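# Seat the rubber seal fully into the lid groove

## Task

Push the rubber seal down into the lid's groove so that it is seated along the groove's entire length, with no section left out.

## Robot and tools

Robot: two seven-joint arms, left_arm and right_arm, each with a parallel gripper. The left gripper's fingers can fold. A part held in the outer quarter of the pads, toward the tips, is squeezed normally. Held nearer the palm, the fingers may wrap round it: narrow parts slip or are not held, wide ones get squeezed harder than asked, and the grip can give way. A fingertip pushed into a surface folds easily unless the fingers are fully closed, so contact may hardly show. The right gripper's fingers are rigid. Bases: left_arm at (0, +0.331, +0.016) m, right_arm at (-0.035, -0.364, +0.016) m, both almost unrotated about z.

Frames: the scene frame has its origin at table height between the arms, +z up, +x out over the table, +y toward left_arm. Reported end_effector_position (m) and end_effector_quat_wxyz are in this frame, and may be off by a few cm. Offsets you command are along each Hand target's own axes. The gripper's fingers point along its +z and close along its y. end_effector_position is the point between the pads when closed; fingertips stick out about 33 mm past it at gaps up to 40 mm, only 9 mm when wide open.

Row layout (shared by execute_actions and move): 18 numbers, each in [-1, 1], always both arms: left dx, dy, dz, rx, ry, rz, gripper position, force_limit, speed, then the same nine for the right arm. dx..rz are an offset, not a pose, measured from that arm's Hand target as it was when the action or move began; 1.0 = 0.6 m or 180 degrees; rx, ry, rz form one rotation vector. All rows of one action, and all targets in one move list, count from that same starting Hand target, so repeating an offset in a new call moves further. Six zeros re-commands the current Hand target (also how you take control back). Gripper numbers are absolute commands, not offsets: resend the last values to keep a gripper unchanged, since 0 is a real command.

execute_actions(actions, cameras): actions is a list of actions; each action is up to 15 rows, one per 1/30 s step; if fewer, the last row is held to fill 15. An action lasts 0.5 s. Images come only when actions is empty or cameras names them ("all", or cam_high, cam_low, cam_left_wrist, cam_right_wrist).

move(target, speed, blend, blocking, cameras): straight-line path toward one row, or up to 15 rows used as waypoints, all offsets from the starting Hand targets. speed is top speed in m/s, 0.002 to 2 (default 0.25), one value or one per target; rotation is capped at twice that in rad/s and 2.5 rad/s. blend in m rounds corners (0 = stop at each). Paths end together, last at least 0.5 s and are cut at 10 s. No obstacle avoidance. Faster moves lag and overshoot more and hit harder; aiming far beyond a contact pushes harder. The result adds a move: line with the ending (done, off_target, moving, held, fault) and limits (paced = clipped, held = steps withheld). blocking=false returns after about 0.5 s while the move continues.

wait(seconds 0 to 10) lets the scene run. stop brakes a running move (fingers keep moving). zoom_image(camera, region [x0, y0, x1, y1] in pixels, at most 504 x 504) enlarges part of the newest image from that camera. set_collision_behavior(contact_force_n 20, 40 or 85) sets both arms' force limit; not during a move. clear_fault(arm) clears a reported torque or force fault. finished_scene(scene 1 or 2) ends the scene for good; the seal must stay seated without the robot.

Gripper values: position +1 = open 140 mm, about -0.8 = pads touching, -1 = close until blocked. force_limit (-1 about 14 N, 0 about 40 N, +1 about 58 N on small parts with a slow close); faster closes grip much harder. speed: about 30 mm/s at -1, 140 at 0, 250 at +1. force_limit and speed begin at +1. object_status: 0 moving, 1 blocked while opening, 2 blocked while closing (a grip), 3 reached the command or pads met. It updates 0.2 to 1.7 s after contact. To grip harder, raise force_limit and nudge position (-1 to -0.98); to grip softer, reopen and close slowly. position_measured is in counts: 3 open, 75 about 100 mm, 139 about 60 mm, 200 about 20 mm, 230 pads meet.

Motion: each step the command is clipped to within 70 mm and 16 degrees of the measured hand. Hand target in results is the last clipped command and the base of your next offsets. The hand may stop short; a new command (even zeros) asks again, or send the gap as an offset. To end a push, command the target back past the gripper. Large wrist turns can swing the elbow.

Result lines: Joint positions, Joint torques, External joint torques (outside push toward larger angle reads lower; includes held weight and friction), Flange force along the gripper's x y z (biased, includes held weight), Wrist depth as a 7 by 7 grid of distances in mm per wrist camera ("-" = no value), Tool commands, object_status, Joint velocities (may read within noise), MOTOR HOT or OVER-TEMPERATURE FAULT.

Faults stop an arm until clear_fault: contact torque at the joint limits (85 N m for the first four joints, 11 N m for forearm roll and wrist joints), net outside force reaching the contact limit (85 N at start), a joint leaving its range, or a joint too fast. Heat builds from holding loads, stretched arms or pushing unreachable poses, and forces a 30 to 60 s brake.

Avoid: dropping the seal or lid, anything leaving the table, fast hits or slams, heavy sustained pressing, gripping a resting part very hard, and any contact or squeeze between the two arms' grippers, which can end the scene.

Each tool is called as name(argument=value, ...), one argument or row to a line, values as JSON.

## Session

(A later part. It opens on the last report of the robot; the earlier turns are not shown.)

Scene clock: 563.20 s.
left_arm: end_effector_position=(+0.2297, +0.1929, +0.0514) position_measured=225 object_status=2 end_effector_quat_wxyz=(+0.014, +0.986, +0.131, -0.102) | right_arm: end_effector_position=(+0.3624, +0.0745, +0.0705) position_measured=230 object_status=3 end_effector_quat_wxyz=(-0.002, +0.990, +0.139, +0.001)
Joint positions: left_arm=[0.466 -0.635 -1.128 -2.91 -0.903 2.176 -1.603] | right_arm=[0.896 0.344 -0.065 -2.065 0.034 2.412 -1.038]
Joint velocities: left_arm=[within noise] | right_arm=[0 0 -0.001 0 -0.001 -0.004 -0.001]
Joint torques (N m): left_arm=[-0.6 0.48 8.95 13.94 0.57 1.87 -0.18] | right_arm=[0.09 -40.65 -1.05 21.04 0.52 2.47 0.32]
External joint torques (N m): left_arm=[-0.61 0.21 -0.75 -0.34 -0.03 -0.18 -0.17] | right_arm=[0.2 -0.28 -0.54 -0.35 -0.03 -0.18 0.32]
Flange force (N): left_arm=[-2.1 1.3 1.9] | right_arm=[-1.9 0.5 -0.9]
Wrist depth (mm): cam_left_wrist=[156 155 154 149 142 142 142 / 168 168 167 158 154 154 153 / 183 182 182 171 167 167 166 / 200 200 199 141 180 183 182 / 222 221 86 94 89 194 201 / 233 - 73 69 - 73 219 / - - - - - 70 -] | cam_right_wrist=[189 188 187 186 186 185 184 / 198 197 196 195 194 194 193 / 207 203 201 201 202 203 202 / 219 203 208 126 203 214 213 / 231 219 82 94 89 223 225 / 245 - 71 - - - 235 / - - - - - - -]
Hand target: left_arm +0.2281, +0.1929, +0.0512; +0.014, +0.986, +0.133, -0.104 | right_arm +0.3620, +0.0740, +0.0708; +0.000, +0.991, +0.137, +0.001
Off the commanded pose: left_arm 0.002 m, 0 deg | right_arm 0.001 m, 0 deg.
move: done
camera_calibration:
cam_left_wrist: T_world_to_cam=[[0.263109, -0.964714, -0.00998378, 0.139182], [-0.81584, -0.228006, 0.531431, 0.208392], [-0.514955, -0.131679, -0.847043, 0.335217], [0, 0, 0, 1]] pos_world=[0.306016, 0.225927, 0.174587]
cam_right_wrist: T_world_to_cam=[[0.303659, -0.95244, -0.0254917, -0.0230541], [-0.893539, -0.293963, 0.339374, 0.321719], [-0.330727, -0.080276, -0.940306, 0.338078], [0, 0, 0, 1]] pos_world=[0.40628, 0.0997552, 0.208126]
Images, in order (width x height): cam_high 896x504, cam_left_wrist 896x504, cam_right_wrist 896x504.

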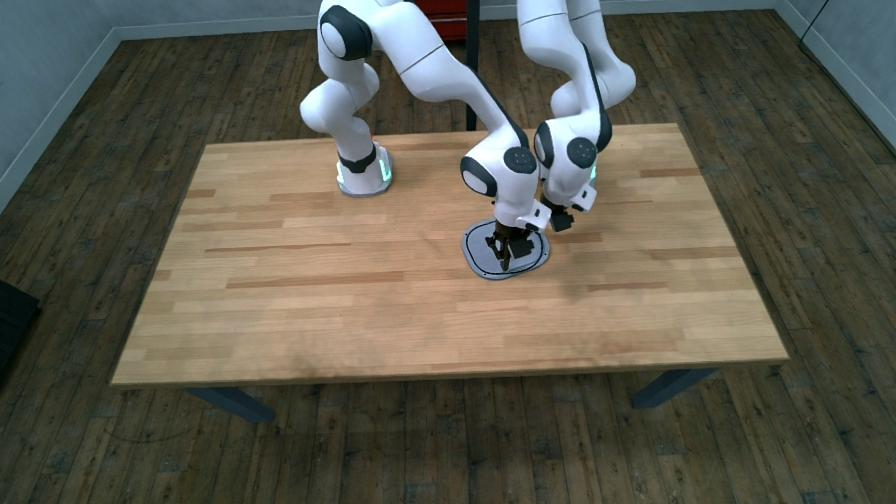

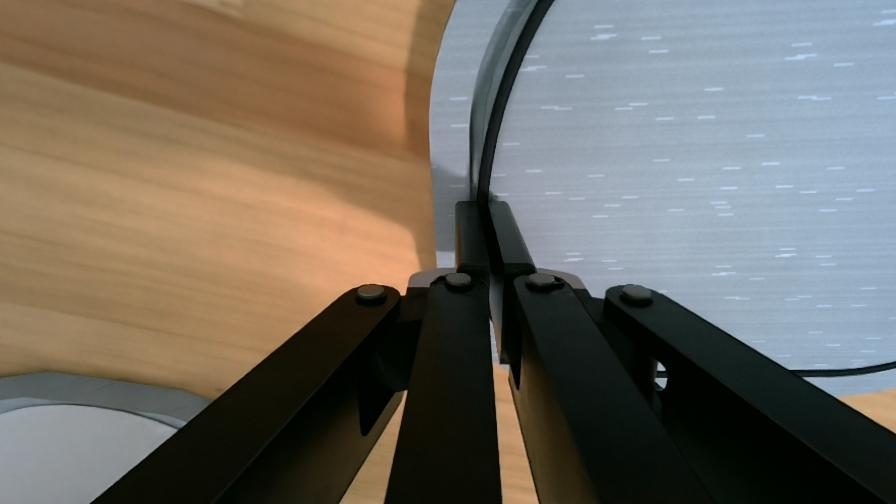

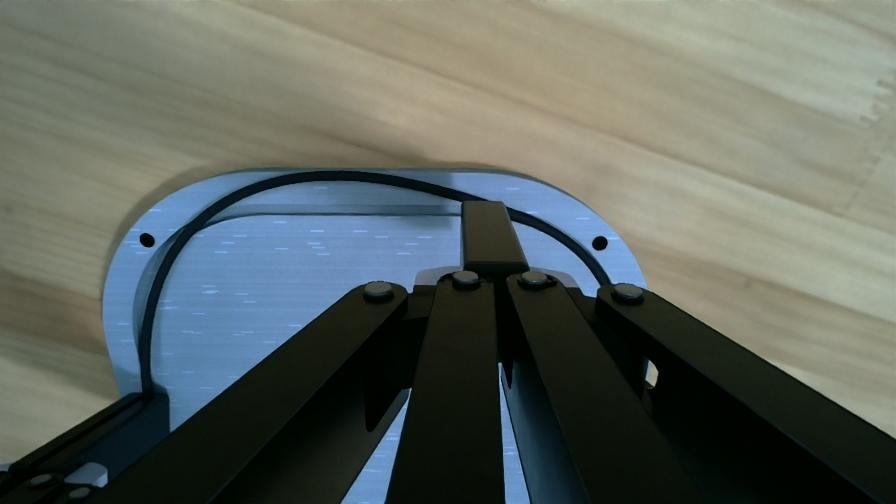

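move(
  target=[
    [0,0,0,0,0,0,-0.5,-1,-1,0,0,0,0,0,0,-1,-1,-1],
    [-0.0087,0,-0.0408,0,0,0,-0.5,-1,-1,0,0,0,0,0,0,-1,-1,-1],
    [-0.0087,0,-0.0408,0,0,0,-1,-1,-1,0,0,0,0,0,0,-1,-1,-1],
  ],
  speed=0.05,
  cameras=["cam_right_wrist","cam_left_wrist"],
)

Scene clock: 573.23 s.
left_arm: end_effector_position=(+0.2286, +0.1931, +0.0756) position_measured=230 object_status=3 end_effector_quat_wxyz=(+0.015, +0.986, +0.133, -0.103) | right_arm: end_effector_position=(+0.3623, +0.0742, +0.0704) position_measured=230 object_status=3 end_effector_quat_wxyz=(-0.001, +0.990, +0.139, +0.001)
Joint positions: left_arm=[0.413 -0.72 -1.036 -2.903 -0.861 2.072 -1.623] | right_arm=[0.898 0.344 -0.067 -2.065 0.034 2.411 -1.038]
Joint torques (N m): left_arm=[-0.34 0.02 9.4 15.75 1.08 1.74 -0.14] | right_arm=[0.2 -40.63 -0.98 21.02 0.61 2.43 0.27]
External joint torques (N m): left_arm=[-0.35 -0.57 -0.86 0.21 0.42 -0.29 -0.13] | right_arm=[0.17 -0.05 -0.58 -0.47 0.07 -0.23 0.27]
Flange force (N): left_arm=[-2.0 1.2 -1.4] | right_arm=[-1.7 0.5 -0.5]
Wrist depth (mm): cam_left_wrist=[177 177 176 170 164 164 164 / 192 191 190 181 177 177 177 / 208 207 208 199 193 193 192 / 229 228 227 141 208 212 211 / 252 253 86 86 87 224 232 / 240 - 73 - - 72 271 / - - - - - 69 -] | cam_right_wrist=[188 187 187 186 186 185 185 / 197 197 196 195 195 194 193 / 207 203 202 201 202 203 203 / 218 205 - 125 201 214 213 / 230 - 82 95 89 223 225 / 242 - 71 - - - 235 / - - - - - - -]
Hand target: left_arm +0.2281, +0.1929, +0.0762; +0.014, +0.986, +0.133, -0.104 | right_arm +0.3620, +0.0740, +0.0708; +0.000, +0.991, +0.137, +0.001
Off the commanded pose: left_arm 0.001 m, 0 deg | right_arm 0.001 m, 0 deg.
move: done
camera_calibration:
cam_left_wrist: T_world_to_cam=[[0.266508, -0.963794, -0.00869133, 0.138776], [-0.814, -0.229897, 0.533433, 0.194434], [-0.516118, -0.135089, -0.845797, 0.355984], [0, 0, 0, 1]] pos_world=[0.305014, 0.226541, 0.198579]
cam_right_wrist: T_world_to_cam=[[0.303546, -0.952497, -0.0246753, -0.0232335], [-0.89354, -0.293558, 0.339722, 0.32149], [-0.330828, -0.0810728, -0.940202, 0.338135], [0, 0, 0, 1]] pos_world=[0.406181, 0.0996593, 0.208124]
Images, in order (width x height): cam_left_wrist 896x504, cam_right_wrist 896x504.

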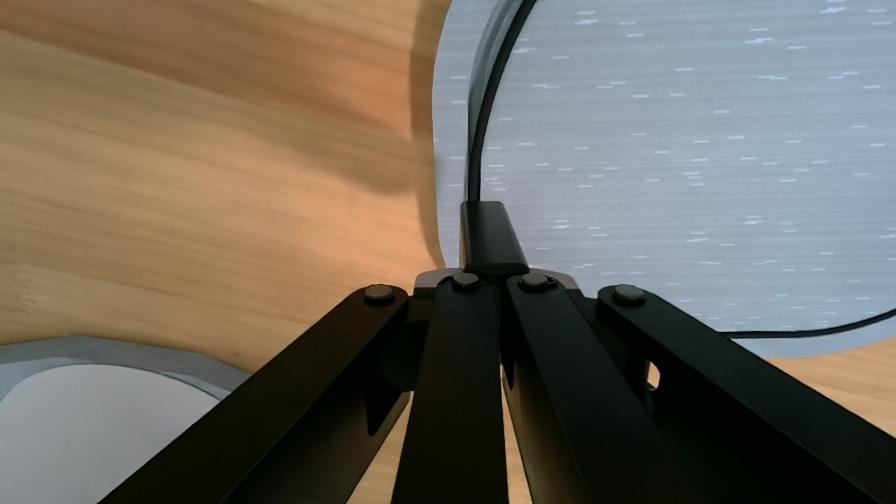

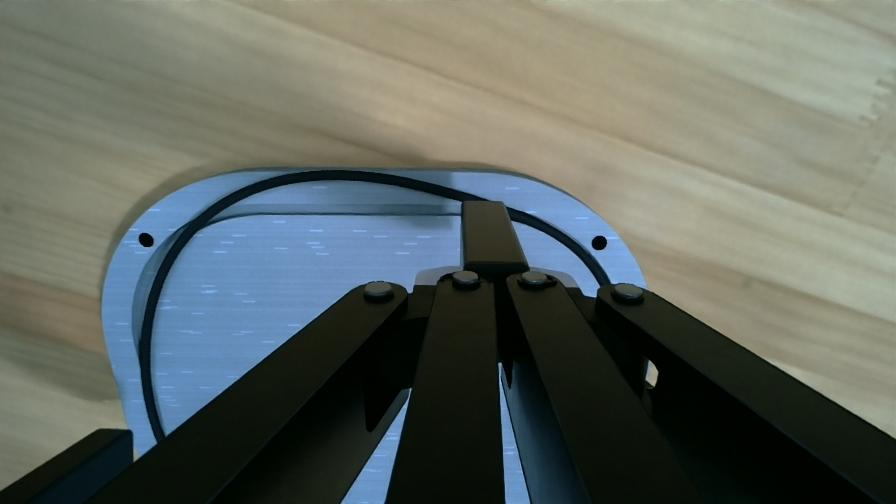

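move(
  target=[
    [-0.0347,0,-0.163,0,0,0,-1,-1,-1,0,0,-0.03,0,0,0,-1,-1,-1],
    [-0.0347,-0.3,-0.163,0,0,0,-1,-1,-1,0,0,-0.03,0,0,0,-1,-1,-1],
  ],
  speed=0.12,
  blend=0.02,
  cameras=["cam_right_wrist","cam_high"],
)

zoom_image(
  camera="cam_right_wrist",
  region=[80, 100, 480, 500],
)

Scene clock: 582.10 s.
left_arm: end_effector_position=(+0.1802, +0.3656, +0.1770) position_measured=230 object_status=3 end_effector_quat_wxyz=(+0.015, +0.985, +0.136, -0.104) | right_arm: end_effector_position=(+0.3618, +0.0739, +0.0876) position_measured=230 object_status=3 end_effector_quat_wxyz=(-0.001, +0.990, +0.138, +0.001)
Joint positions: left_arm=[0.472 -1.035 -0.333 -2.981 -0.265 1.747 -1.378] | right_arm=[0.904 0.313 -0.073 -2.059 0.034 2.373 -1.037]
Joint velocities: left_arm=[-0.001 -0.001 0.001 0 0 0 0.005] | right_arm=[within noise]
Joint torques (N m): left_arm=[-0.52 3.06 3.12 22.86 1.4 2.09 0.24] | right_arm=[0.16 -40.58 -0.97 21.76 0.51 2.42 0.25]
External joint torques (N m): left_arm=[-0.55 1.04 -0.85 -0.05 0.52 0.05 0.25] | right_arm=[0.32 -0.58 -0.39 -0.13 -0.06 -0.24 0.25]
Flange force (N): left_arm=[5.5 0.8 0.7] | right_arm=[-1.8 0.4 -1.6]
Wrist depth (mm): cam_left_wrist=[266 266 265 264 265 264 257 / 287 286 287 287 287 283 276 / 313 313 313 313 313 307 299 / 344 343 337 141 337 344 330 / 381 377 86 85 87 364 380 / 423 - 73 - - 72 417 / - - - - - 69 -] | cam_right_wrist=[204 203 202 202 201 201 200 / 213 213 212 211 211 210 209 / 224 221 215 215 219 220 219 / 236 224 - 120 218 231 231 / 250 - 82 94 89 239 243 / 261 - 71 - - - 255 / - - - - - - -]
Hand target: left_arm +0.1804, +0.3664, +0.1762; +0.014, +0.986, +0.133, -0.104 | right_arm +0.3620, +0.0740, +0.0888; +0.000, +0.991, +0.137, +0.001
Off the commanded pose: left_arm 0.001 m, 0 deg | right_arm 0.001 m, 0 deg.
move: done
camera_calibration:
cam_right_wrist: T_world_to_cam=[[0.303, -0.952676, -0.0244634, -0.0228126], [-0.893175, -0.29284, 0.341297, 0.314757], [-0.332309, -0.0815629, -0.939637, 0.354617], [0, 0, 0, 1]] pos_world=[0.405888, 0.099364, 0.225228]
Images, in order (width x height): cam_high 896x504, cam_right_wrist 896x504.

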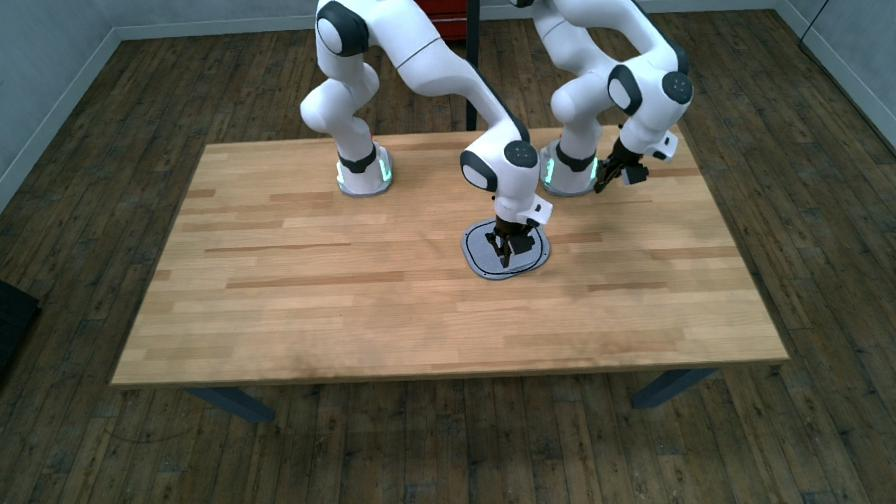

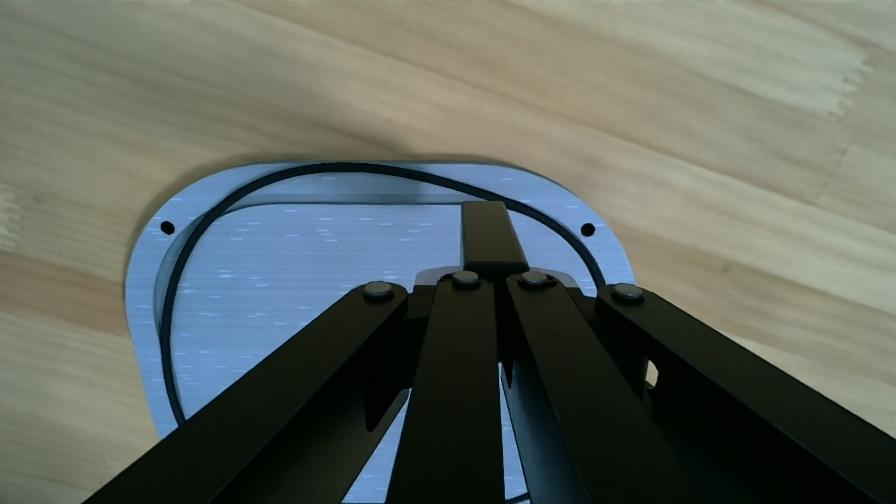

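Scaled by 1.260.

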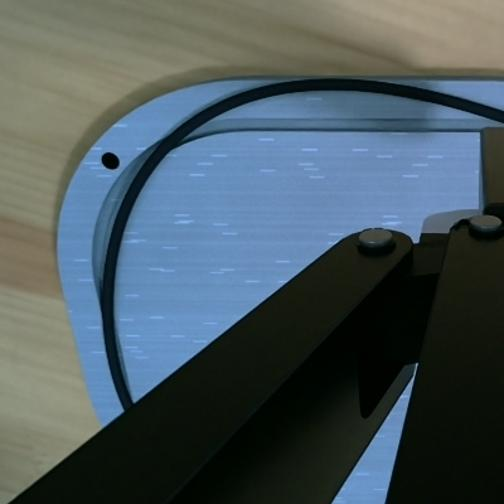

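move(
  target=[
    [0,0,0,0,0,0,-1,-1,-1,0.0575,-0.0977,0,0,0,0,-1,-1,-1],
    [0,0,0,0,0,0,-1,-1,-1,0.0575,-0.0977,0.0718,0,0,0,-1,-1,-1],
    [0,0,0,0,0,0,-1,-1,-1,0.0190,-0.0977,0.0718,0,0,0,-1,-1,-1],
  ],
  speed=[0.08,0.05,0.03],
  cameras=["cam_right_wrist","cam_high","cam_low"],
)

zoom_image(
  camera="cam_right_wrist",
  region=[200, 100, 650, 400],
)

Scene clock: 595.50 s.
left_arm: end_effector_position=(+0.1802, +0.3656, +0.1770) position_measured=230 object_status=3 end_effector_quat_wxyz=(+0.015, +0.985, +0.135, -0.104) | right_arm: end_effector_position=(+0.3606, +0.1311, +0.0470) position_measured=230 object_status=3 end_effector_quat_wxyz=(+0.001, +0.990, +0.139, +0.002)
Joint positions: left_arm=[0.472 -1.035 -0.333 -2.981 -0.265 1.747 -1.375] | right_arm=[0.959 0.493 -0.067 -1.894 0.041 2.387 -0.978]
Joint velocities: left_arm=[within noise] | right_arm=[0.001 -0.001 0 0 -0.001 0.003 0.006]
Joint torques (N m): left_arm=[-0.14 2.82 2.66 22.9 1.1 2.05 0.19] | right_arm=[1.65 -44.11 0.46 20.28 1.04 2.86 0.33]
External joint torques (N m): left_arm=[-0.12 0.84 -1.27 -0.12 0.22 0 0.2] | right_arm=[1.74 0.59 1.15 -1.25 0.48 0.24 0.33]
Flange force (N): left_arm=[5.2 1.5 1.1] | right_arm=[-5.4 0.1 1.7]
Wrist depth (mm): cam_left_wrist=[266 266 264 265 264 267 256 / 287 288 286 287 287 282 276 / 312 312 313 312 313 307 300 / 342 343 339 141 337 343 329 / 378 380 86 86 87 364 381 / 426 - 73 - - 72 418 / - - - - - 69 -] | cam_right_wrist=[167 166 167 166 165 164 164 / 175 174 174 173 173 172 172 / 184 183 184 182 181 181 180 / 193 192 184 125 179 182 190 / 204 202 83 - 89 186 200 / 216 - 71 - - - 210 / - - - - - - -]
Hand target: left_arm +0.1804, +0.3664, +0.1762; +0.014, +0.986, +0.133, -0.104 | right_arm +0.3572, +0.1335, +0.0457; +0.000, +0.991, +0.137, +0.001
Off the commanded pose: left_arm 0.001 m, 0 deg | right_arm 0.004 m, 0 deg.
move: off_target (right_arm)
camera_calibration:
cam_right_wrist: T_world_to_cam=[[0.304664, -0.952243, -0.0203176, 0.030186], [-0.89375, -0.293193, 0.339483, 0.344609], [-0.329227, -0.0852691, -0.940393, 0.320064], [0, 0, 0, 1]] pos_world=[0.404171, 0.157073, 0.184611]
Images, in order (width x height): cam_high 896x504, cam_low 896x504, cam_right_wrist 896x504.

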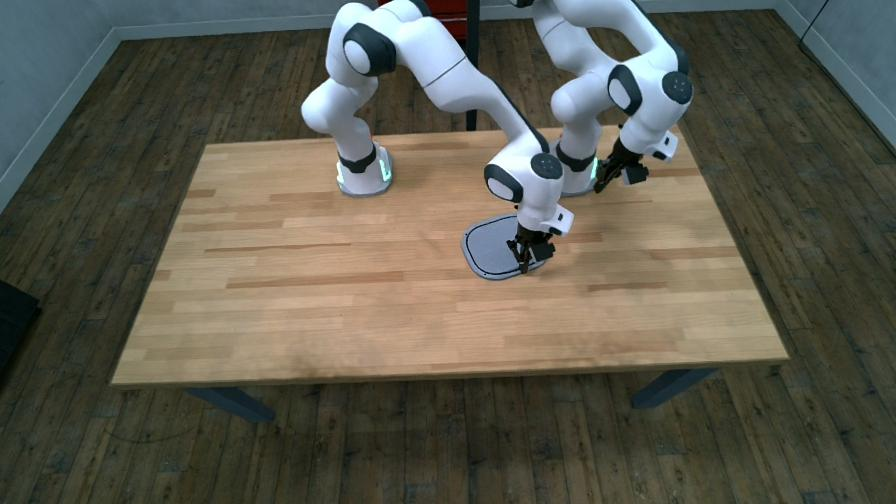

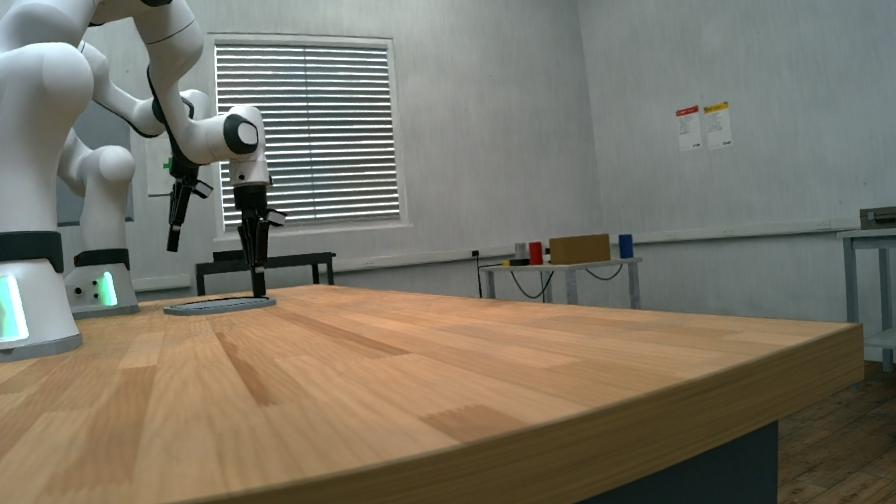

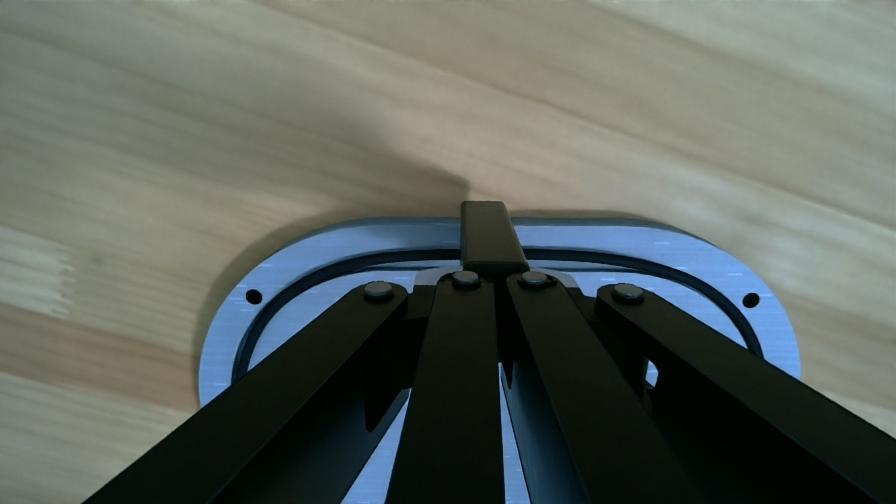

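Scaled by 1.120.

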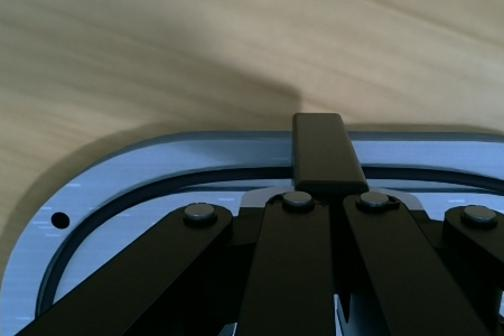

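move(
  target=[
    [0,0,0,0,0,0,-1,-1,-1,-0.0117,0,0,0,0,0,-1,-1,-1],
    [0,0,0,0,0,0,-1,-1,-1,-0.0,0,-0.02,0,0,0,-1,-1,-1],
  ],
  speed=0.03,
  cameras=["cam_right_wrist"],
)

zoom_image(
  camera="cam_right_wrist",
  region=[200, 150, 700, 450],
)

Scene clock: 601.63 s.
left_arm: end_effector_position=(+0.1802, +0.3656, +0.1770) position_measured=230 object_status=3 end_effector_quat_wxyz=(+0.015, +0.985, +0.135, -0.104) | right_arm: end_effector_position=(+0.3560, +0.1345, +0.0568) position_measured=230 object_status=3 end_effector_quat_wxyz=(+0.000, +0.990, +0.139, +0.002)
Joint positions: left_arm=[0.472 -1.035 -0.333 -2.981 -0.265 1.747 -1.375] | right_arm=[0.968 0.474 -0.067 -1.896 0.041 2.372 -0.97]
Joint velocities: left_arm=[within noise] | right_arm=[0 0 -0.001 0.001 0.001 -0.004 -0.002]
Joint torques (N m): left_arm=[-0.19 2.84 2.68 22.92 1.11 2.04 0.17] | right_arm=[-0.67 -45.15 -0.98 21.77 0.62 2.45 0.04]
External joint torques (N m): left_arm=[-0.19 0.81 -1.28 -0.03 0.23 0 0.18] | right_arm=[-0.62 -0.66 -0.33 0 0.05 -0.18 0.04]
Flange force (N): left_arm=[5.1 1.7 0.9] | right_arm=[-0.6 1.4 -1.5]
Wrist depth (mm): cam_left_wrist=[266 265 265 265 265 265 256 / 287 287 288 287 287 282 276 / 312 312 311 313 312 309 300 / 343 343 344 140 337 344 329 / 380 381 86 85 87 365 381 / 423 - 73 - - 72 416 / - - - - - 69 -] | cam_right_wrist=[176 176 175 175 174 173 173 / 185 184 183 183 182 181 181 / 194 193 192 190 189 190 190 / 204 203 194 126 188 191 200 / 215 215 82 94 89 192 208 / 228 - 71 - - - 221 / - - - - - - -]
Hand target: left_arm +0.1804, +0.3664, +0.1762; +0.014, +0.986, +0.133, -0.104 | right_arm +0.3571, +0.1335, +0.0577; +0.000, +0.991, +0.137, +0.001
Off the commanded pose: left_arm 0.001 m, 0 deg | right_arm 0.002 m, 0 deg.
move: done
camera_calibration:
cam_right_wrist: T_world_to_cam=[[0.305062, -0.952074, -0.0221788, 0.035003], [-0.893622, -0.294228, 0.338925, 0.338293], [-0.329207, -0.0835735, -0.940552, 0.327887], [0, 0, 0, 1]] pos_world=[0.399571, 0.160263, 0.194515]
Images, in order (width x height): cam_right_wrist 896x504.

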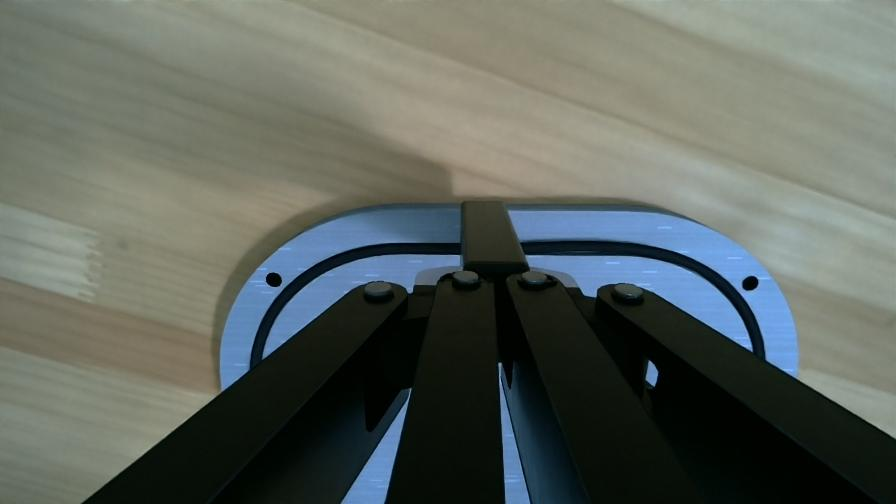

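Scaled by 1.008.

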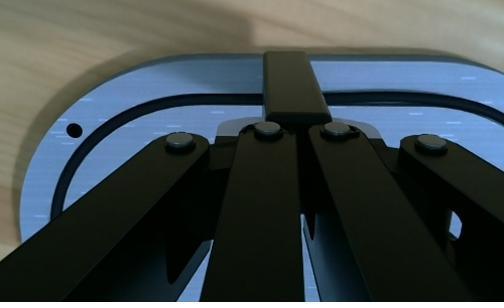

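move(
  target=[
    [0,0,0,0,0,0,-1,-1,-1,-0.0185,0,0.0,0,0,0,-1,-1,-1],
    [0,0,0,0,0,0,-1,-1,-1,-0.0185,0,0.0278,0,0,0,-1,-1,-1],
    [0,0,0,0,0,0,-1,-1,-1,-0.0185,0,0.008,0,0,0,-1,-1,-1],
  ],
  speed=0.04,
  cameras=["cam_right_wrist"],
)

zoom_image(
  camera="cam_right_wrist",
  region=[200, 150, 700, 450],
)

Scene clock: 608.47 s.
left_arm: end_effector_position=(+0.1802, +0.3656, +0.1770) position_measured=230 object_status=3 end_effector_quat_wxyz=(+0.015, +0.985, +0.135, -0.104) | right_arm: end_effector_position=(+0.3468, +0.1307, +0.0523) position_measured=230 object_status=3 end_effector_quat_wxyz=(-0.001, +0.990, +0.140, +0.002)
Joint positions: left_arm=[0.472 -1.035 -0.333 -2.981 -0.265 1.747 -1.375] | right_arm=[0.976 0.46 -0.067 -1.934 0.041 2.396 -0.965]
Joint velocities: left_arm=[within noise] | right_arm=[-0.002 0.001 0.001 -0.001 0 -0.005 0]
Joint torques (N m): left_arm=[-0.19 2.78 2.69 22.93 1.09 2.05 0.21] | right_arm=[-0.25 -44.54 -1.11 21.18 0.61 2.33 0.31]
External joint torques (N m): left_arm=[-0.21 0.77 -1.26 0.01 0.22 0.01 0.21] | right_arm=[-0.31 -0.71 -0.58 -0.36 0.06 -0.31 0.31]
Flange force (N): left_arm=[4.9 1.7 0.8] | right_arm=[-2.2 1.7 -1.9]
Wrist depth (mm): cam_left_wrist=[266 266 265 265 266 266 255 / 288 287 287 287 287 283 276 / 313 313 312 312 312 308 300 / 341 344 338 141 338 343 330 / 378 381 86 85 87 365 381 / 424 - 73 - - 72 416 / - - - - - 69 -] | cam_right_wrist=[172 171 171 170 170 169 169 / 180 179 179 178 178 177 177 / 189 189 187 186 185 184 185 / 199 197 185 126 182 182 193 / 211 208 82 95 89 - 203 / 223 - 71 - - - 215 / - - - - - - -]
Hand target: left_arm +0.1804, +0.3664, +0.1762; +0.014, +0.986, +0.133, -0.104 | right_arm +0.3465, +0.1305, +0.0529; +0.000, +0.991, +0.137, +0.001
Off the commanded pose: left_arm 0.001 m, 0 deg | right_arm 0.001 m, 0 deg.
move: done
camera_calibration:
cam_right_wrist: T_world_to_cam=[[0.307085, -0.951404, -0.0229936, 0.0333411], [-0.892965, -0.29641, 0.338755, 0.330623], [-0.329108, -0.0834939, -0.940594, 0.32017], [0, 0, 0, 1]] pos_world=[0.390367, 0.156453, 0.189917]
Images, in order (width x height): cam_right_wrist 896x504.

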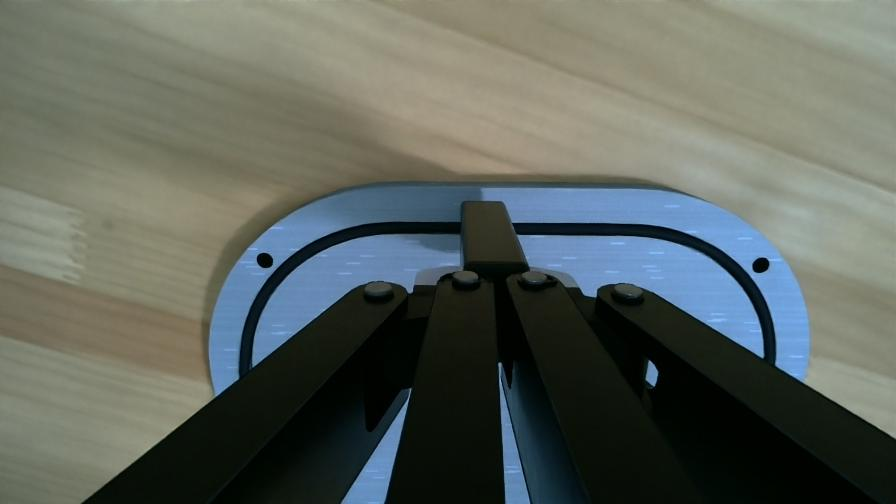

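Scaled by 1.008.

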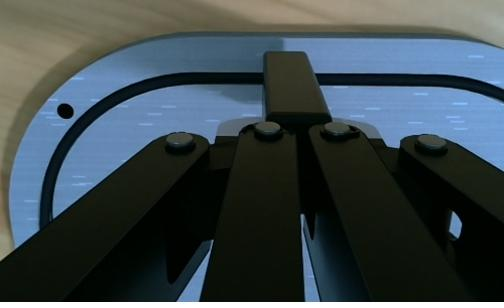

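move(
  target=[
    [0,0,0,0,0,0,-1,-1,-1,0,0.0167,0,0,0,0,-1,-1,-1],
    [0,0,0,0,0,0,-1,-1,-1,0,0.0167,0.0198,0,0,0,-1,-1,-1],
    [0,0,0,0,0,0,-1,-1,-1,0,0.0333,0.0,0,0,0,-1,-1,-1],
    [0,0,0,0,0,0,-1,-1,-1,0,0.0333,0.0198,0,0,0,-1,-1,-1],
    [0,0,0,0,0,0,-1,-1,-1,0,0.05,0,0,0,0,-1,-1,-1],
    [0,0,0,0,0,0,-1,-1,-1,0,0.05,0.0198,0,0,0,-1,-1,-1],
    [0,0,0,0,0,0,-1,-1,-1,0,0.05,0,0,0,0,-1,-1,-1],
  ],
  speed=0.05,
)

move(
  target=[
    [0,0,0,0,0,0,-1,-1,-1,0,0.0167,0,0,0,0,-1,-1,-1],
    [0,0,0,0,0,0,-1,-1,-1,0,0.0167,0.0198,0,0,0,-1,-1,-1],
    [0,0,0,0,0,0,-1,-1,-1,0,0.0333,0.0,0,0,0,-1,-1,-1],
    [0,0,0,0,0,0,-1,-1,-1,0,0.0333,0.0198,0,0,0,-1,-1,-1],
    [0,0,0,0,0,0,-1,-1,-1,0,0.05,0,0,0,0,-1,-1,-1],
    [0,0,0,0,0,0,-1,-1,-1,0,0.05,0.0198,0,0,0,-1,-1,-1],
    [0,0,0,0,0,0,-1,-1,-1,0,0.05,0,0,0,0,-1,-1,-1],
  ],
  speed=0.05,
  cameras=["cam_right_wrist"],
)

zoom_image(
  camera="cam_right_wrist",
  region=[200, 150, 700, 450],
)

Scene clock: 620.00 s.
left_arm: end_effector_position=(+0.1802, +0.3656, +0.1770) position_measured=230 object_status=3 end_effector_quat_wxyz=(+0.015, +0.985, +0.135, -0.104) | right_arm: end_effector_position=(+0.3542, +0.1026, +0.0524) position_measured=230 object_status=3 end_effector_quat_wxyz=(-0.001, +0.991, +0.134, +0.002)
Joint positions: left_arm=[0.472 -1.035 -0.333 -2.981 -0.265 1.747 -1.375] | right_arm=[0.939 0.416 -0.067 -2.005 0.041 2.425 -0.992]
Joint velocities: left_arm=[within noise] | right_arm=[-0.001 0 0.001 -0.001 0.001 -0.005 -0.002]
Joint torques (N m): left_arm=[-0.15 2.83 2.7 22.92 1.11 2.04 0.18] | right_arm=[-0.24 -42.87 -0.6 20.92 0.6 2.46 -0.26]
External joint torques (N m): left_arm=[-0.12 0.87 -1.23 -0.08 0.24 -0.01 0.19] | right_arm=[-0.3 -0.55 -0.12 -0.33 0.06 -0.19 -0.26]
Flange force (N): left_arm=[5.3 1.5 0.9] | right_arm=[-1.4 2.1 -1.3]
Wrist depth (mm): cam_left_wrist=[266 265 265 266 265 266 255 / 287 287 286 286 287 282 276 / 313 313 313 312 313 307 300 / 343 344 338 141 336 344 330 / 378 380 86 86 87 365 383 / 425 - 73 - - 72 416 / - - - - - 69 -] | cam_right_wrist=[172 172 171 170 169 169 169 / 181 180 179 179 178 177 176 / 190 188 185 183 184 186 185 / 200 195 - 120 179 191 194 / 211 207 82 94 89 193 205 / 222 - 71 - - - 215 / - - - - - - -]
Hand target: left_arm +0.1804, +0.3664, +0.1762; +0.014, +0.986, +0.133, -0.104 | right_arm +0.3546, +0.1016, +0.0529; +0.000, +0.991, +0.137, +0.001
Off the commanded pose: left_arm 0.001 m, 0 deg | right_arm 0.001 m, 0 deg.
move: done

Scene clock: 624.23 s.
left_arm: end_effector_position=(+0.1802, +0.3656, +0.1770) position_measured=230 object_status=3 end_effector_quat_wxyz=(+0.015, +0.985, +0.135, -0.104) | right_arm: end_effector_position=(+0.3624, +0.0737, +0.0524) position_measured=230 object_status=3 end_effector_quat_wxyz=(-0.001, +0.991, +0.134, +0.002)
Joint positions: left_arm=[0.472 -1.035 -0.333 -2.981 -0.265 1.747 -1.375] | right_arm=[0.901 0.376 -0.071 -2.071 0.041 2.45 -1.034]
Joint velocities: left_arm=[within noise] | right_arm=[-0.002 0 -0.001 -0.002 0 -0.003 -0.001]
Joint torques (N m): left_arm=[-0.2 2.77 2.73 22.94 1.09 2.05 0.2] | right_arm=[-0.29 -41.38 -0.59 20.54 0.57 2.38 -0.22]
External joint torques (N m): left_arm=[-0.21 0.73 -1.23 0 0.22 0.01 0.21] | right_arm=[-0.32 -0.39 -0.1 -0.46 0.05 -0.28 -0.22]
Flange force (N): left_arm=[4.7 1.7 0.8] | right_arm=[-1.5 2.0 -1.2]
Wrist depth (mm): cam_left_wrist=[266 265 265 265 265 265 256 / 287 287 286 287 288 282 277 / 313 311 313 312 313 308 300 / 344 344 336 141 337 344 329 / 381 380 86 85 87 364 380 / 425 - 73 - - 72 417 / - - - - - 69 -] | cam_right_wrist=[172 171 171 170 169 169 169 / 181 180 179 178 177 177 176 / 189 187 184 185 185 186 185 / 197 187 - 120 182 195 195 / 209 194 82 94 89 203 205 / 223 - 71 - - - 215 / - - - - - - -]
Hand target: left_arm +0.1804, +0.3664, +0.1762; +0.014, +0.986, +0.133, -0.104 | right_arm +0.3628, +0.0728, +0.0529; +0.000, +0.991, +0.137, +0.001
Off the commanded pose: left_arm 0.001 m, 0 deg | right_arm 0.001 m, 0 deg.
move: done
camera_calibration:
cam_right_wrist: T_world_to_cam=[[0.294426, -0.955355, -0.0247101, -0.0208004], [-0.896384, -0.285033, 0.339488, 0.32797], [-0.331374, -0.0778042, -0.940286, 0.321051], [0, 0, 0, 1]] pos_world=[0.406499, 0.0985896, 0.190024]
Images, in order (width x height): cam_right_wrist 896x504.

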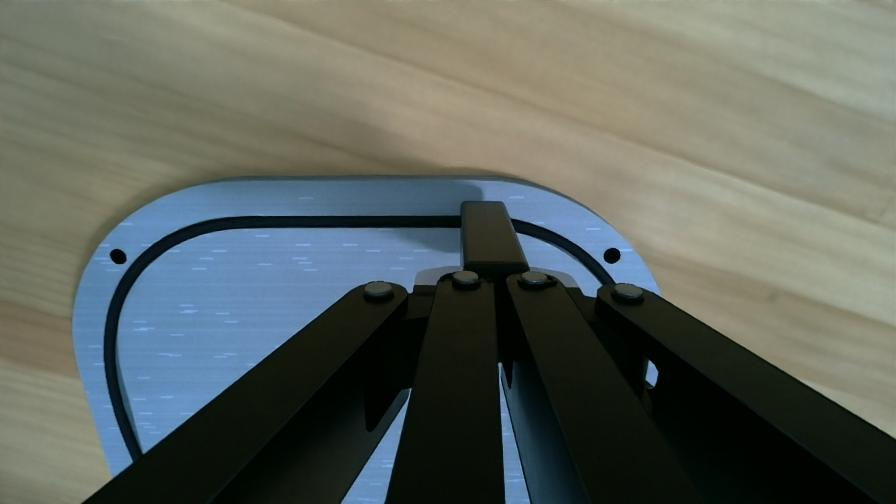

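Scaled by 1.008.

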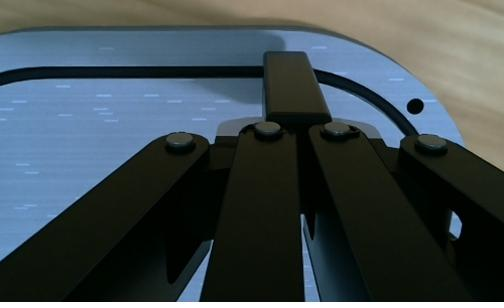

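move(
  target=[
    [0,0,0,0,0,0,-1,-1,-1,-0.002,0.02,0,0,0,0,-1,-1,-1],
    [0,0,0,0,0,0,-1,-1,-1,-0.002,0.02,0.0198,0,0,0,-1,-1,-1],
    [0,0,0,0,0,0,-1,-1,-1,-0.0045,0.039,0.0,0,0,0,-1,-1,-1],
    [0,0,0,0,0,0,-1,-1,-1,-0.0045,0.039,0.0198,0,0,0,-1,-1,-1],
    [0,0,0,0,0,0,-1,-1,-1,-0.0125,0.058,0,0,0,0,-1,-1,-1],
    [0,0,0,0,0,0,-1,-1,-1,-0.0125,0.058,0.0198,0,0,0,-1,-1,-1],
    [0,0,0,0,0,0,-1,-1,-1,-0.0125,0.058,0,0,0,0,-1,-1,-1],
  ],
  speed=0.05,
)

move(
  target=[
    [0,0,0,0,0,0,-1,-1,-1,-0.0122,0.0235,0,0,0,0,-1,-1,-1],
    [0,0,0,0,0,0,-1,-1,-1,-0.0122,0.0235,0.0198,0,0,0,-1,-1,-1],
    [0,0,0,0,0,0,-1,-1,-1,-0.03,0.04,0.0,0,0,0,-1,-1,-1],
    [0,0,0,0,0,0,-1,-1,-1,-0.03,0.04,0.0198,0,0,0,-1,-1,-1],
    [0,0,0,0,0,0,-1,-1,-1,-0.03,0.04,0,0,0,0,-1,-1,-1],
  ],
  speed=0.05,
  cameras=["cam_right_wrist"],
)

zoom_image(
  camera="cam_right_wrist",
  region=[200, 100, 700, 400],
)

Scene clock: 637.03 s.
left_arm: end_effector_position=(+0.1802, +0.3656, +0.1770) position_measured=230 object_status=3 end_effector_quat_wxyz=(+0.015, +0.985, +0.135, -0.104) | right_arm: end_effector_position=(+0.3644, +0.0384, +0.0523) position_measured=230 object_status=3 end_effector_quat_wxyz=(-0.002, +0.991, +0.134, +0.001)
Joint positions: left_arm=[0.472 -1.035 -0.333 -2.981 -0.265 1.747 -1.375] | right_arm=[0.865 0.319 -0.077 -2.163 0.041 2.485 -1.079]
Joint velocities: left_arm=[within noise] | right_arm=[0 0 0 0 0 -0.003 -0.001]
Joint torques (N m): left_arm=[-0.18 2.82 2.72 22.9 1.11 2.06 0.22] | right_arm=[-0.24 -39.19 -0.75 20.13 0.35 2.41 -0.29]
External joint torques (N m): left_arm=[-0.15 0.81 -1.24 -0.1 0.24 0 0.23] | right_arm=[-0.17 -0.34 -0.19 -0.42 -0.16 -0.26 -0.29]
Flange force (N): left_arm=[5.0 1.4 1.0] | right_arm=[-1.3 1.7 -1.2]
Wrist depth (mm): cam_left_wrist=[265 265 265 265 265 265 256 / 288 287 286 288 287 283 276 / 312 313 312 313 313 307 302 / 344 343 339 141 336 344 328 / 379 380 86 85 87 365 381 / 424 - 73 - - 72 415 / - - - - - 69 -] | cam_right_wrist=[172 171 171 170 169 169 168 / 180 180 179 178 178 177 176 / 181 184 177 177 186 185 184 / - - - 120 192 195 194 / - - 82 94 89 203 205 / 207 - 71 - - - 214 / - - - - - - -]
Hand target: left_arm +0.1804, +0.3664, +0.1762; +0.014, +0.986, +0.133, -0.104 | right_arm +0.3650, +0.0372, +0.0528; +0.000, +0.991, +0.137, +0.001
Off the commanded pose: left_arm 0.001 m, 0 deg | right_arm 0.001 m, 0 deg.
move: done

Scene clock: 640.17 s.
left_arm: end_effector_position=(+0.1802, +0.3656, +0.1770) position_measured=230 object_status=3 end_effector_quat_wxyz=(+0.015, +0.985, +0.135, -0.104) | right_arm: end_effector_position=(+0.3534, +0.0106, +0.0522) position_measured=230 object_status=3 end_effector_quat_wxyz=(-0.002, +0.991, +0.134, +0.001)
Joint positions: left_arm=[0.472 -1.035 -0.333 -2.981 -0.265 1.747 -1.375] | right_arm=[0.853 0.255 -0.086 -2.264 0.039 2.521 -1.101]
Joint velocities: left_arm=[within noise] | right_arm=[0.001 0 0.001 -0.001 0.001 -0.003 0.001]
Joint torques (N m): left_arm=[-0.21 2.8 2.68 22.93 1.11 2.05 0.22] | right_arm=[-0.25 -36.76 -1 19.64 0.23 2.43 -0.19]
External joint torques (N m): left_arm=[-0.21 0.81 -1.28 -0.01 0.23 0 0.23] | right_arm=[-0.26 -0.4 -0.55 -0.47 -0.26 -0.24 -0.19]
Flange force (N): left_arm=[5.1 1.7 0.9] | right_arm=[-1.6 2.0 -1.4]
Wrist depth (mm): cam_left_wrist=[266 266 265 266 265 265 256 / 287 286 286 286 287 284 275 / 313 313 312 312 313 307 300 / 343 342 338 141 338 343 330 / 378 380 86 86 87 365 379 / 426 - 73 - - 72 416 / - - - - - 69 -] | cam_right_wrist=[172 171 171 170 169 169 168 / 172 176 175 176 177 176 176 / - - - 175 186 185 185 / 185 - - 126 194 195 194 / - - 82 94 89 203 205 / - - 71 - - - 214 / - - - - - - -]
Hand target: left_arm +0.1804, +0.3664, +0.1762; +0.014, +0.986, +0.133, -0.104 | right_arm +0.3542, +0.0092, +0.0528; +0.000, +0.991, +0.137, +0.001
Off the commanded pose: left_arm 0.001 m, 0 deg | right_arm 0.002 m, 0 deg.
move: done
camera_calibration:
cam_right_wrist: T_world_to_cam=[[0.295226, -0.955094, -0.0252344, -0.078668], [-0.895978, -0.285931, 0.339803, 0.30176], [-0.331759, -0.0777093, -0.940158, 0.313192], [0, 0, 0, 1]] pos_world=[0.3975, 0.0354852, 0.189926]
Images, in order (width x height): cam_right_wrist 896x504.

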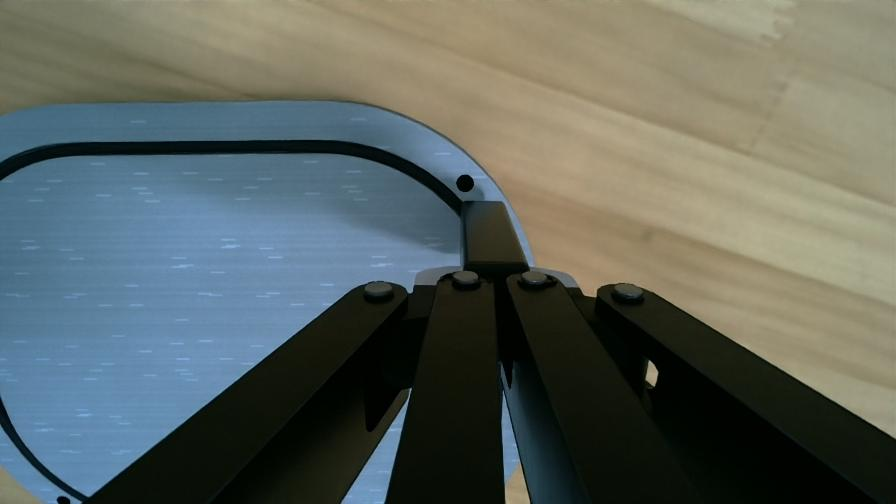

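Scaled by 1.008.

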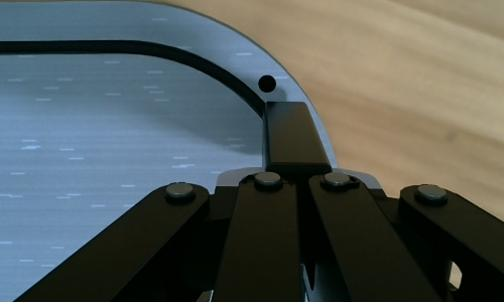

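move(
  target=[
    [0,0,0,0,0,0,-1,-1,-1,0,0,-0.018,0,0,0,-1,-1,-1],
    [0,0,0,0,0,0,-1,-1,-1,0.0413,-0.2167,-0.018,0,0,0,-1,-1,-1],
    [0,0,0,0,0,0,-1,-1,-1,0.0413,-0.2167,0.0197,0,0,0,-1,-1,-1],
    [0,0,0,0,0,0,-1,-1,-1,0.0413,-0.2167,0,0,0,0,-1,-1,-1],
    [0,0,0,0,0,0,-1,-1,-1,0.0405,-0.2333,0,0,0,0,-1,-1,-1],
    [0,0,0,0,0,0,-1,-1,-1,0.0405,-0.2333,0.0197,0,0,0,-1,-1,-1],
    [0,0,0,0,0,0,-1,-1,-1,0.0405,-0.2333,0,0,0,0,-1,-1,-1],
  ],
  speed=[0.05,0.12,0.05,0.05,0.05,0.05,0.05],
  blend=[0.008,0,0,0,0,0,0],
  cameras=["cam_right_wrist"],
)

zoom_image(
  camera="cam_right_wrist",
  region=[200, 100, 700, 400],
)

Scene clock: 651.23 s.
left_arm: end_effector_position=(+0.1802, +0.3656, +0.1770) position_measured=230 object_status=3 end_effector_quat_wxyz=(+0.015, +0.985, +0.135, -0.104) | right_arm: end_effector_position=(+0.3409, +0.1502, +0.0524) position_measured=230 object_status=3 end_effector_quat_wxyz=(+0.000, +0.990, +0.140, +0.003)
Joint positions: left_arm=[0.472 -1.035 -0.333 -2.981 -0.265 1.747 -1.375] | right_arm=[1.005 0.49 -0.07 -1.883 0.042 2.376 -0.939]
Joint velocities: left_arm=[within noise] | right_arm=[0 -0.001 0 0 0 -0.004 0.001]
Joint torques (N m): left_arm=[-0.22 2.82 2.74 22.89 1.11 2.04 0.18] | right_arm=[-0.17 -45.45 -0.73 21.46 0.62 2.45 0.28]
External joint torques (N m): left_arm=[-0.23 0.75 -1.21 -0.02 0.23 0 0.18] | right_arm=[-0.18 -0.55 -0.06 -0.3 0.05 -0.19 0.28]
Flange force (N): left_arm=[4.7 1.7 0.8] | right_arm=[-2.0 1.3 -1.3]
Wrist depth (mm): cam_left_wrist=[267 265 265 264 266 265 256 / 286 288 286 286 286 283 275 / 313 313 312 310 313 306 300 / 342 343 338 141 338 344 330 / 380 380 86 85 87 366 379 / 423 - 73 - - 72 415 / - - - - - 69 -] | cam_right_wrist=[172 172 171 171 170 170 169 / 180 180 179 178 178 177 177 / 189 189 188 185 185 185 186 / 200 199 193 127 182 185 191 / 210 209 82 94 89 189 200 / 222 - 71 - - - 216 / - - - - - - -]
Hand target: left_arm +0.1804, +0.3664, +0.1762; +0.014, +0.986, +0.133, -0.104 | right_arm +0.3396, +0.1506, +0.0529; +0.000, +0.991, +0.137, +0.001
Off the commanded pose: left_arm 0.001 m, 0 deg | right_arm 0.002 m, 0 deg.
move: done; blend cut to 0.0054 m at target 1
camera_calibration:
cam_right_wrist: T_world_to_cam=[[0.307155, -0.951409, -0.0218464, 0.0535316], [-0.893452, -0.296198, 0.337654, 0.331244], [-0.327718, -0.0841935, -0.941017, 0.319641], [0, 0, 0, 1]] pos_world=[0.38426, 0.175956, 0.190111]
Images, in order (width x height): cam_right_wrist 896x504.

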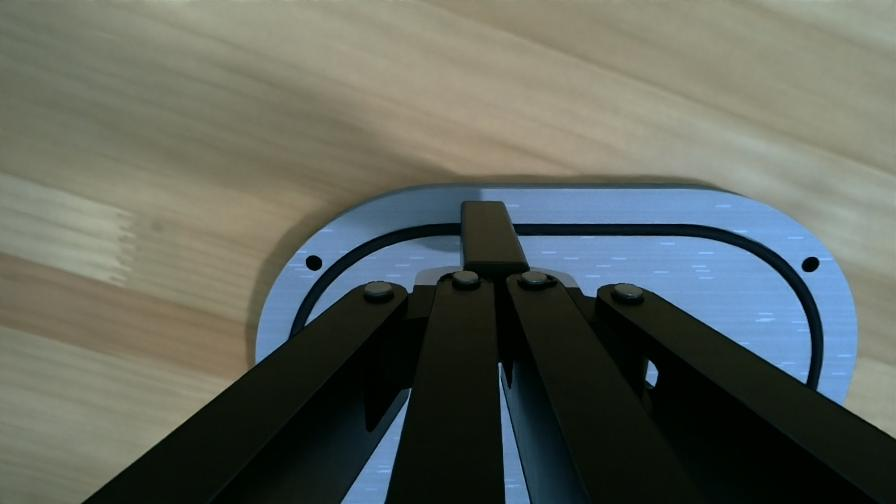

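Scaled by 1.008.

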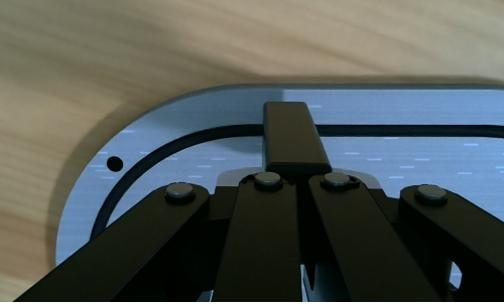

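move(
  target=[
    [0,0,0,0,0,0,-1,-1,-1,0,-0.0183,0,0,0,0,-1,-1,-1],
    [0,0,0,0,0,0,-1,-1,-1,0,-0.0183,0.0198,0,0,0,-1,-1,-1],
    [0,0,0,0,0,0,-1,-1,-1,-0.0028,-0.0367,0.0,0,0,0,-1,-1,-1],
    [0,0,0,0,0,0,-1,-1,-1,-0.0028,-0.0367,0.0198,0,0,0,-1,-1,-1],
    [0,0,0,0,0,0,-1,-1,-1,-0.0095,-0.055,0,0,0,0,-1,-1,-1],
    [0,0,0,0,0,0,-1,-1,-1,-0.0095,-0.055,0.0198,0,0,0,-1,-1,-1],
    [0,0,0,0,0,0,-1,-1,-1,-0.0095,-0.055,0,0,0,0,-1,-1,-1],
  ],
  speed=0.05,
  cameras=["cam_right_wrist"],
)

zoom_image(
  camera="cam_right_wrist",
  region=[200, 100, 700, 400],
)

Scene clock: 668.00 s.
left_arm: end_effector_position=(+0.1802, +0.3656, +0.1770) position_measured=230 object_status=3 end_effector_quat_wxyz=(+0.015, +0.985, +0.135, -0.104) | right_arm: end_effector_position=(+0.3264, +0.1805, +0.0524) position_measured=230 object_status=3 end_effector_quat_wxyz=(+0.000, +0.990, +0.140, +0.003)
Joint positions: left_arm=[0.472 -1.035 -0.333 -2.981 -0.265 1.747 -1.375] | right_arm=[1.048 0.534 -0.069 -1.809 0.044 2.346 -0.894]
Joint velocities: left_arm=[within noise] | right_arm=[0.001 0.001 0.001 0 0 -0.003 0.002]
Joint torques (N m): left_arm=[-0.14 2.81 2.72 22.98 1.11 2.06 0.19] | right_arm=[-0.21 -47.01 -0.76 21.75 0.63 2.43 0.31]
External joint torques (N m): left_arm=[-0.11 0.83 -1.22 0.01 0.24 0.01 0.19] | right_arm=[-0.16 -0.48 -0.02 -0.44 0.05 -0.23 0.31]
Flange force (N): left_arm=[5.3 1.4 0.7] | right_arm=[-2.3 1.6 -1.2]
Wrist depth (mm): cam_left_wrist=[266 265 264 265 265 265 255 / 289 287 287 286 287 283 276 / 312 313 312 313 312 307 301 / 344 344 339 141 336 344 329 / 378 381 86 85 87 366 380 / 422 - 73 - - 72 415 / - - - - - 69 -] | cam_right_wrist=[172 172 171 171 170 170 169 / 180 180 179 179 178 177 177 / 189 189 188 186 182 186 183 / 199 199 196 139 182 - 182 / 210 209 83 95 89 - - / 223 - 71 - - - - / - - - - - - -]
Hand target: left_arm +0.1804, +0.3664, +0.1762; +0.014, +0.986, +0.133, -0.104 | right_arm +0.3251, +0.1808, +0.0529; +0.000, +0.991, +0.137, +0.001
Off the commanded pose: left_arm 0.001 m, 0 deg | right_arm 0.001 m, 0 deg.
move: done
camera_calibration:
cam_right_wrist: T_world_to_cam=[[0.307296, -0.95136, -0.0219993, 0.0868761], [-0.893403, -0.296383, 0.337621, 0.327286], [-0.327719, -0.0840956, -0.941025, 0.317524], [0, 0, 0, 1]] pos_world=[0.36976, 0.206355, 0.190211]
Images, in order (width x height): cam_right_wrist 896x504.

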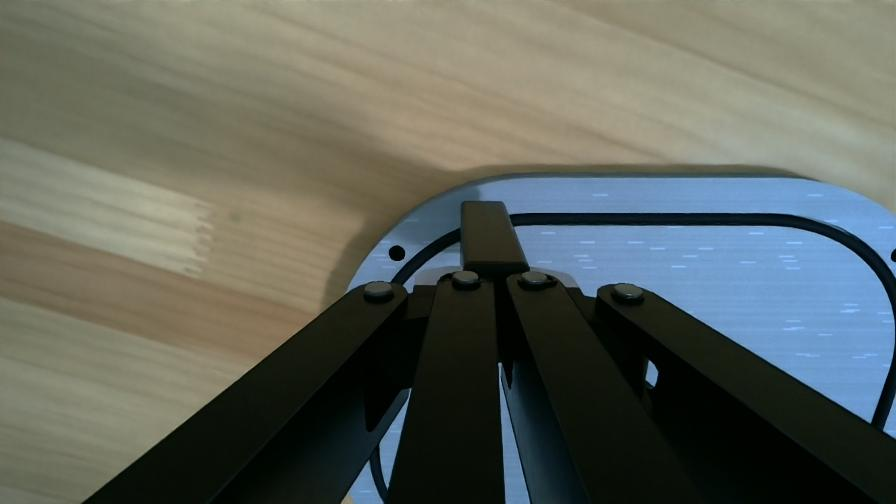

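Scaled by 1.008.

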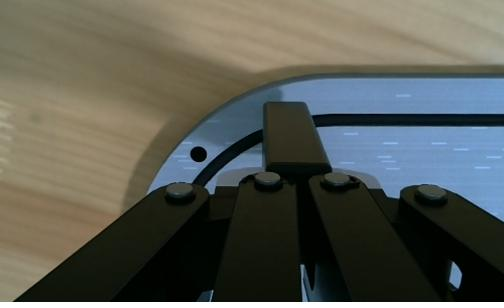

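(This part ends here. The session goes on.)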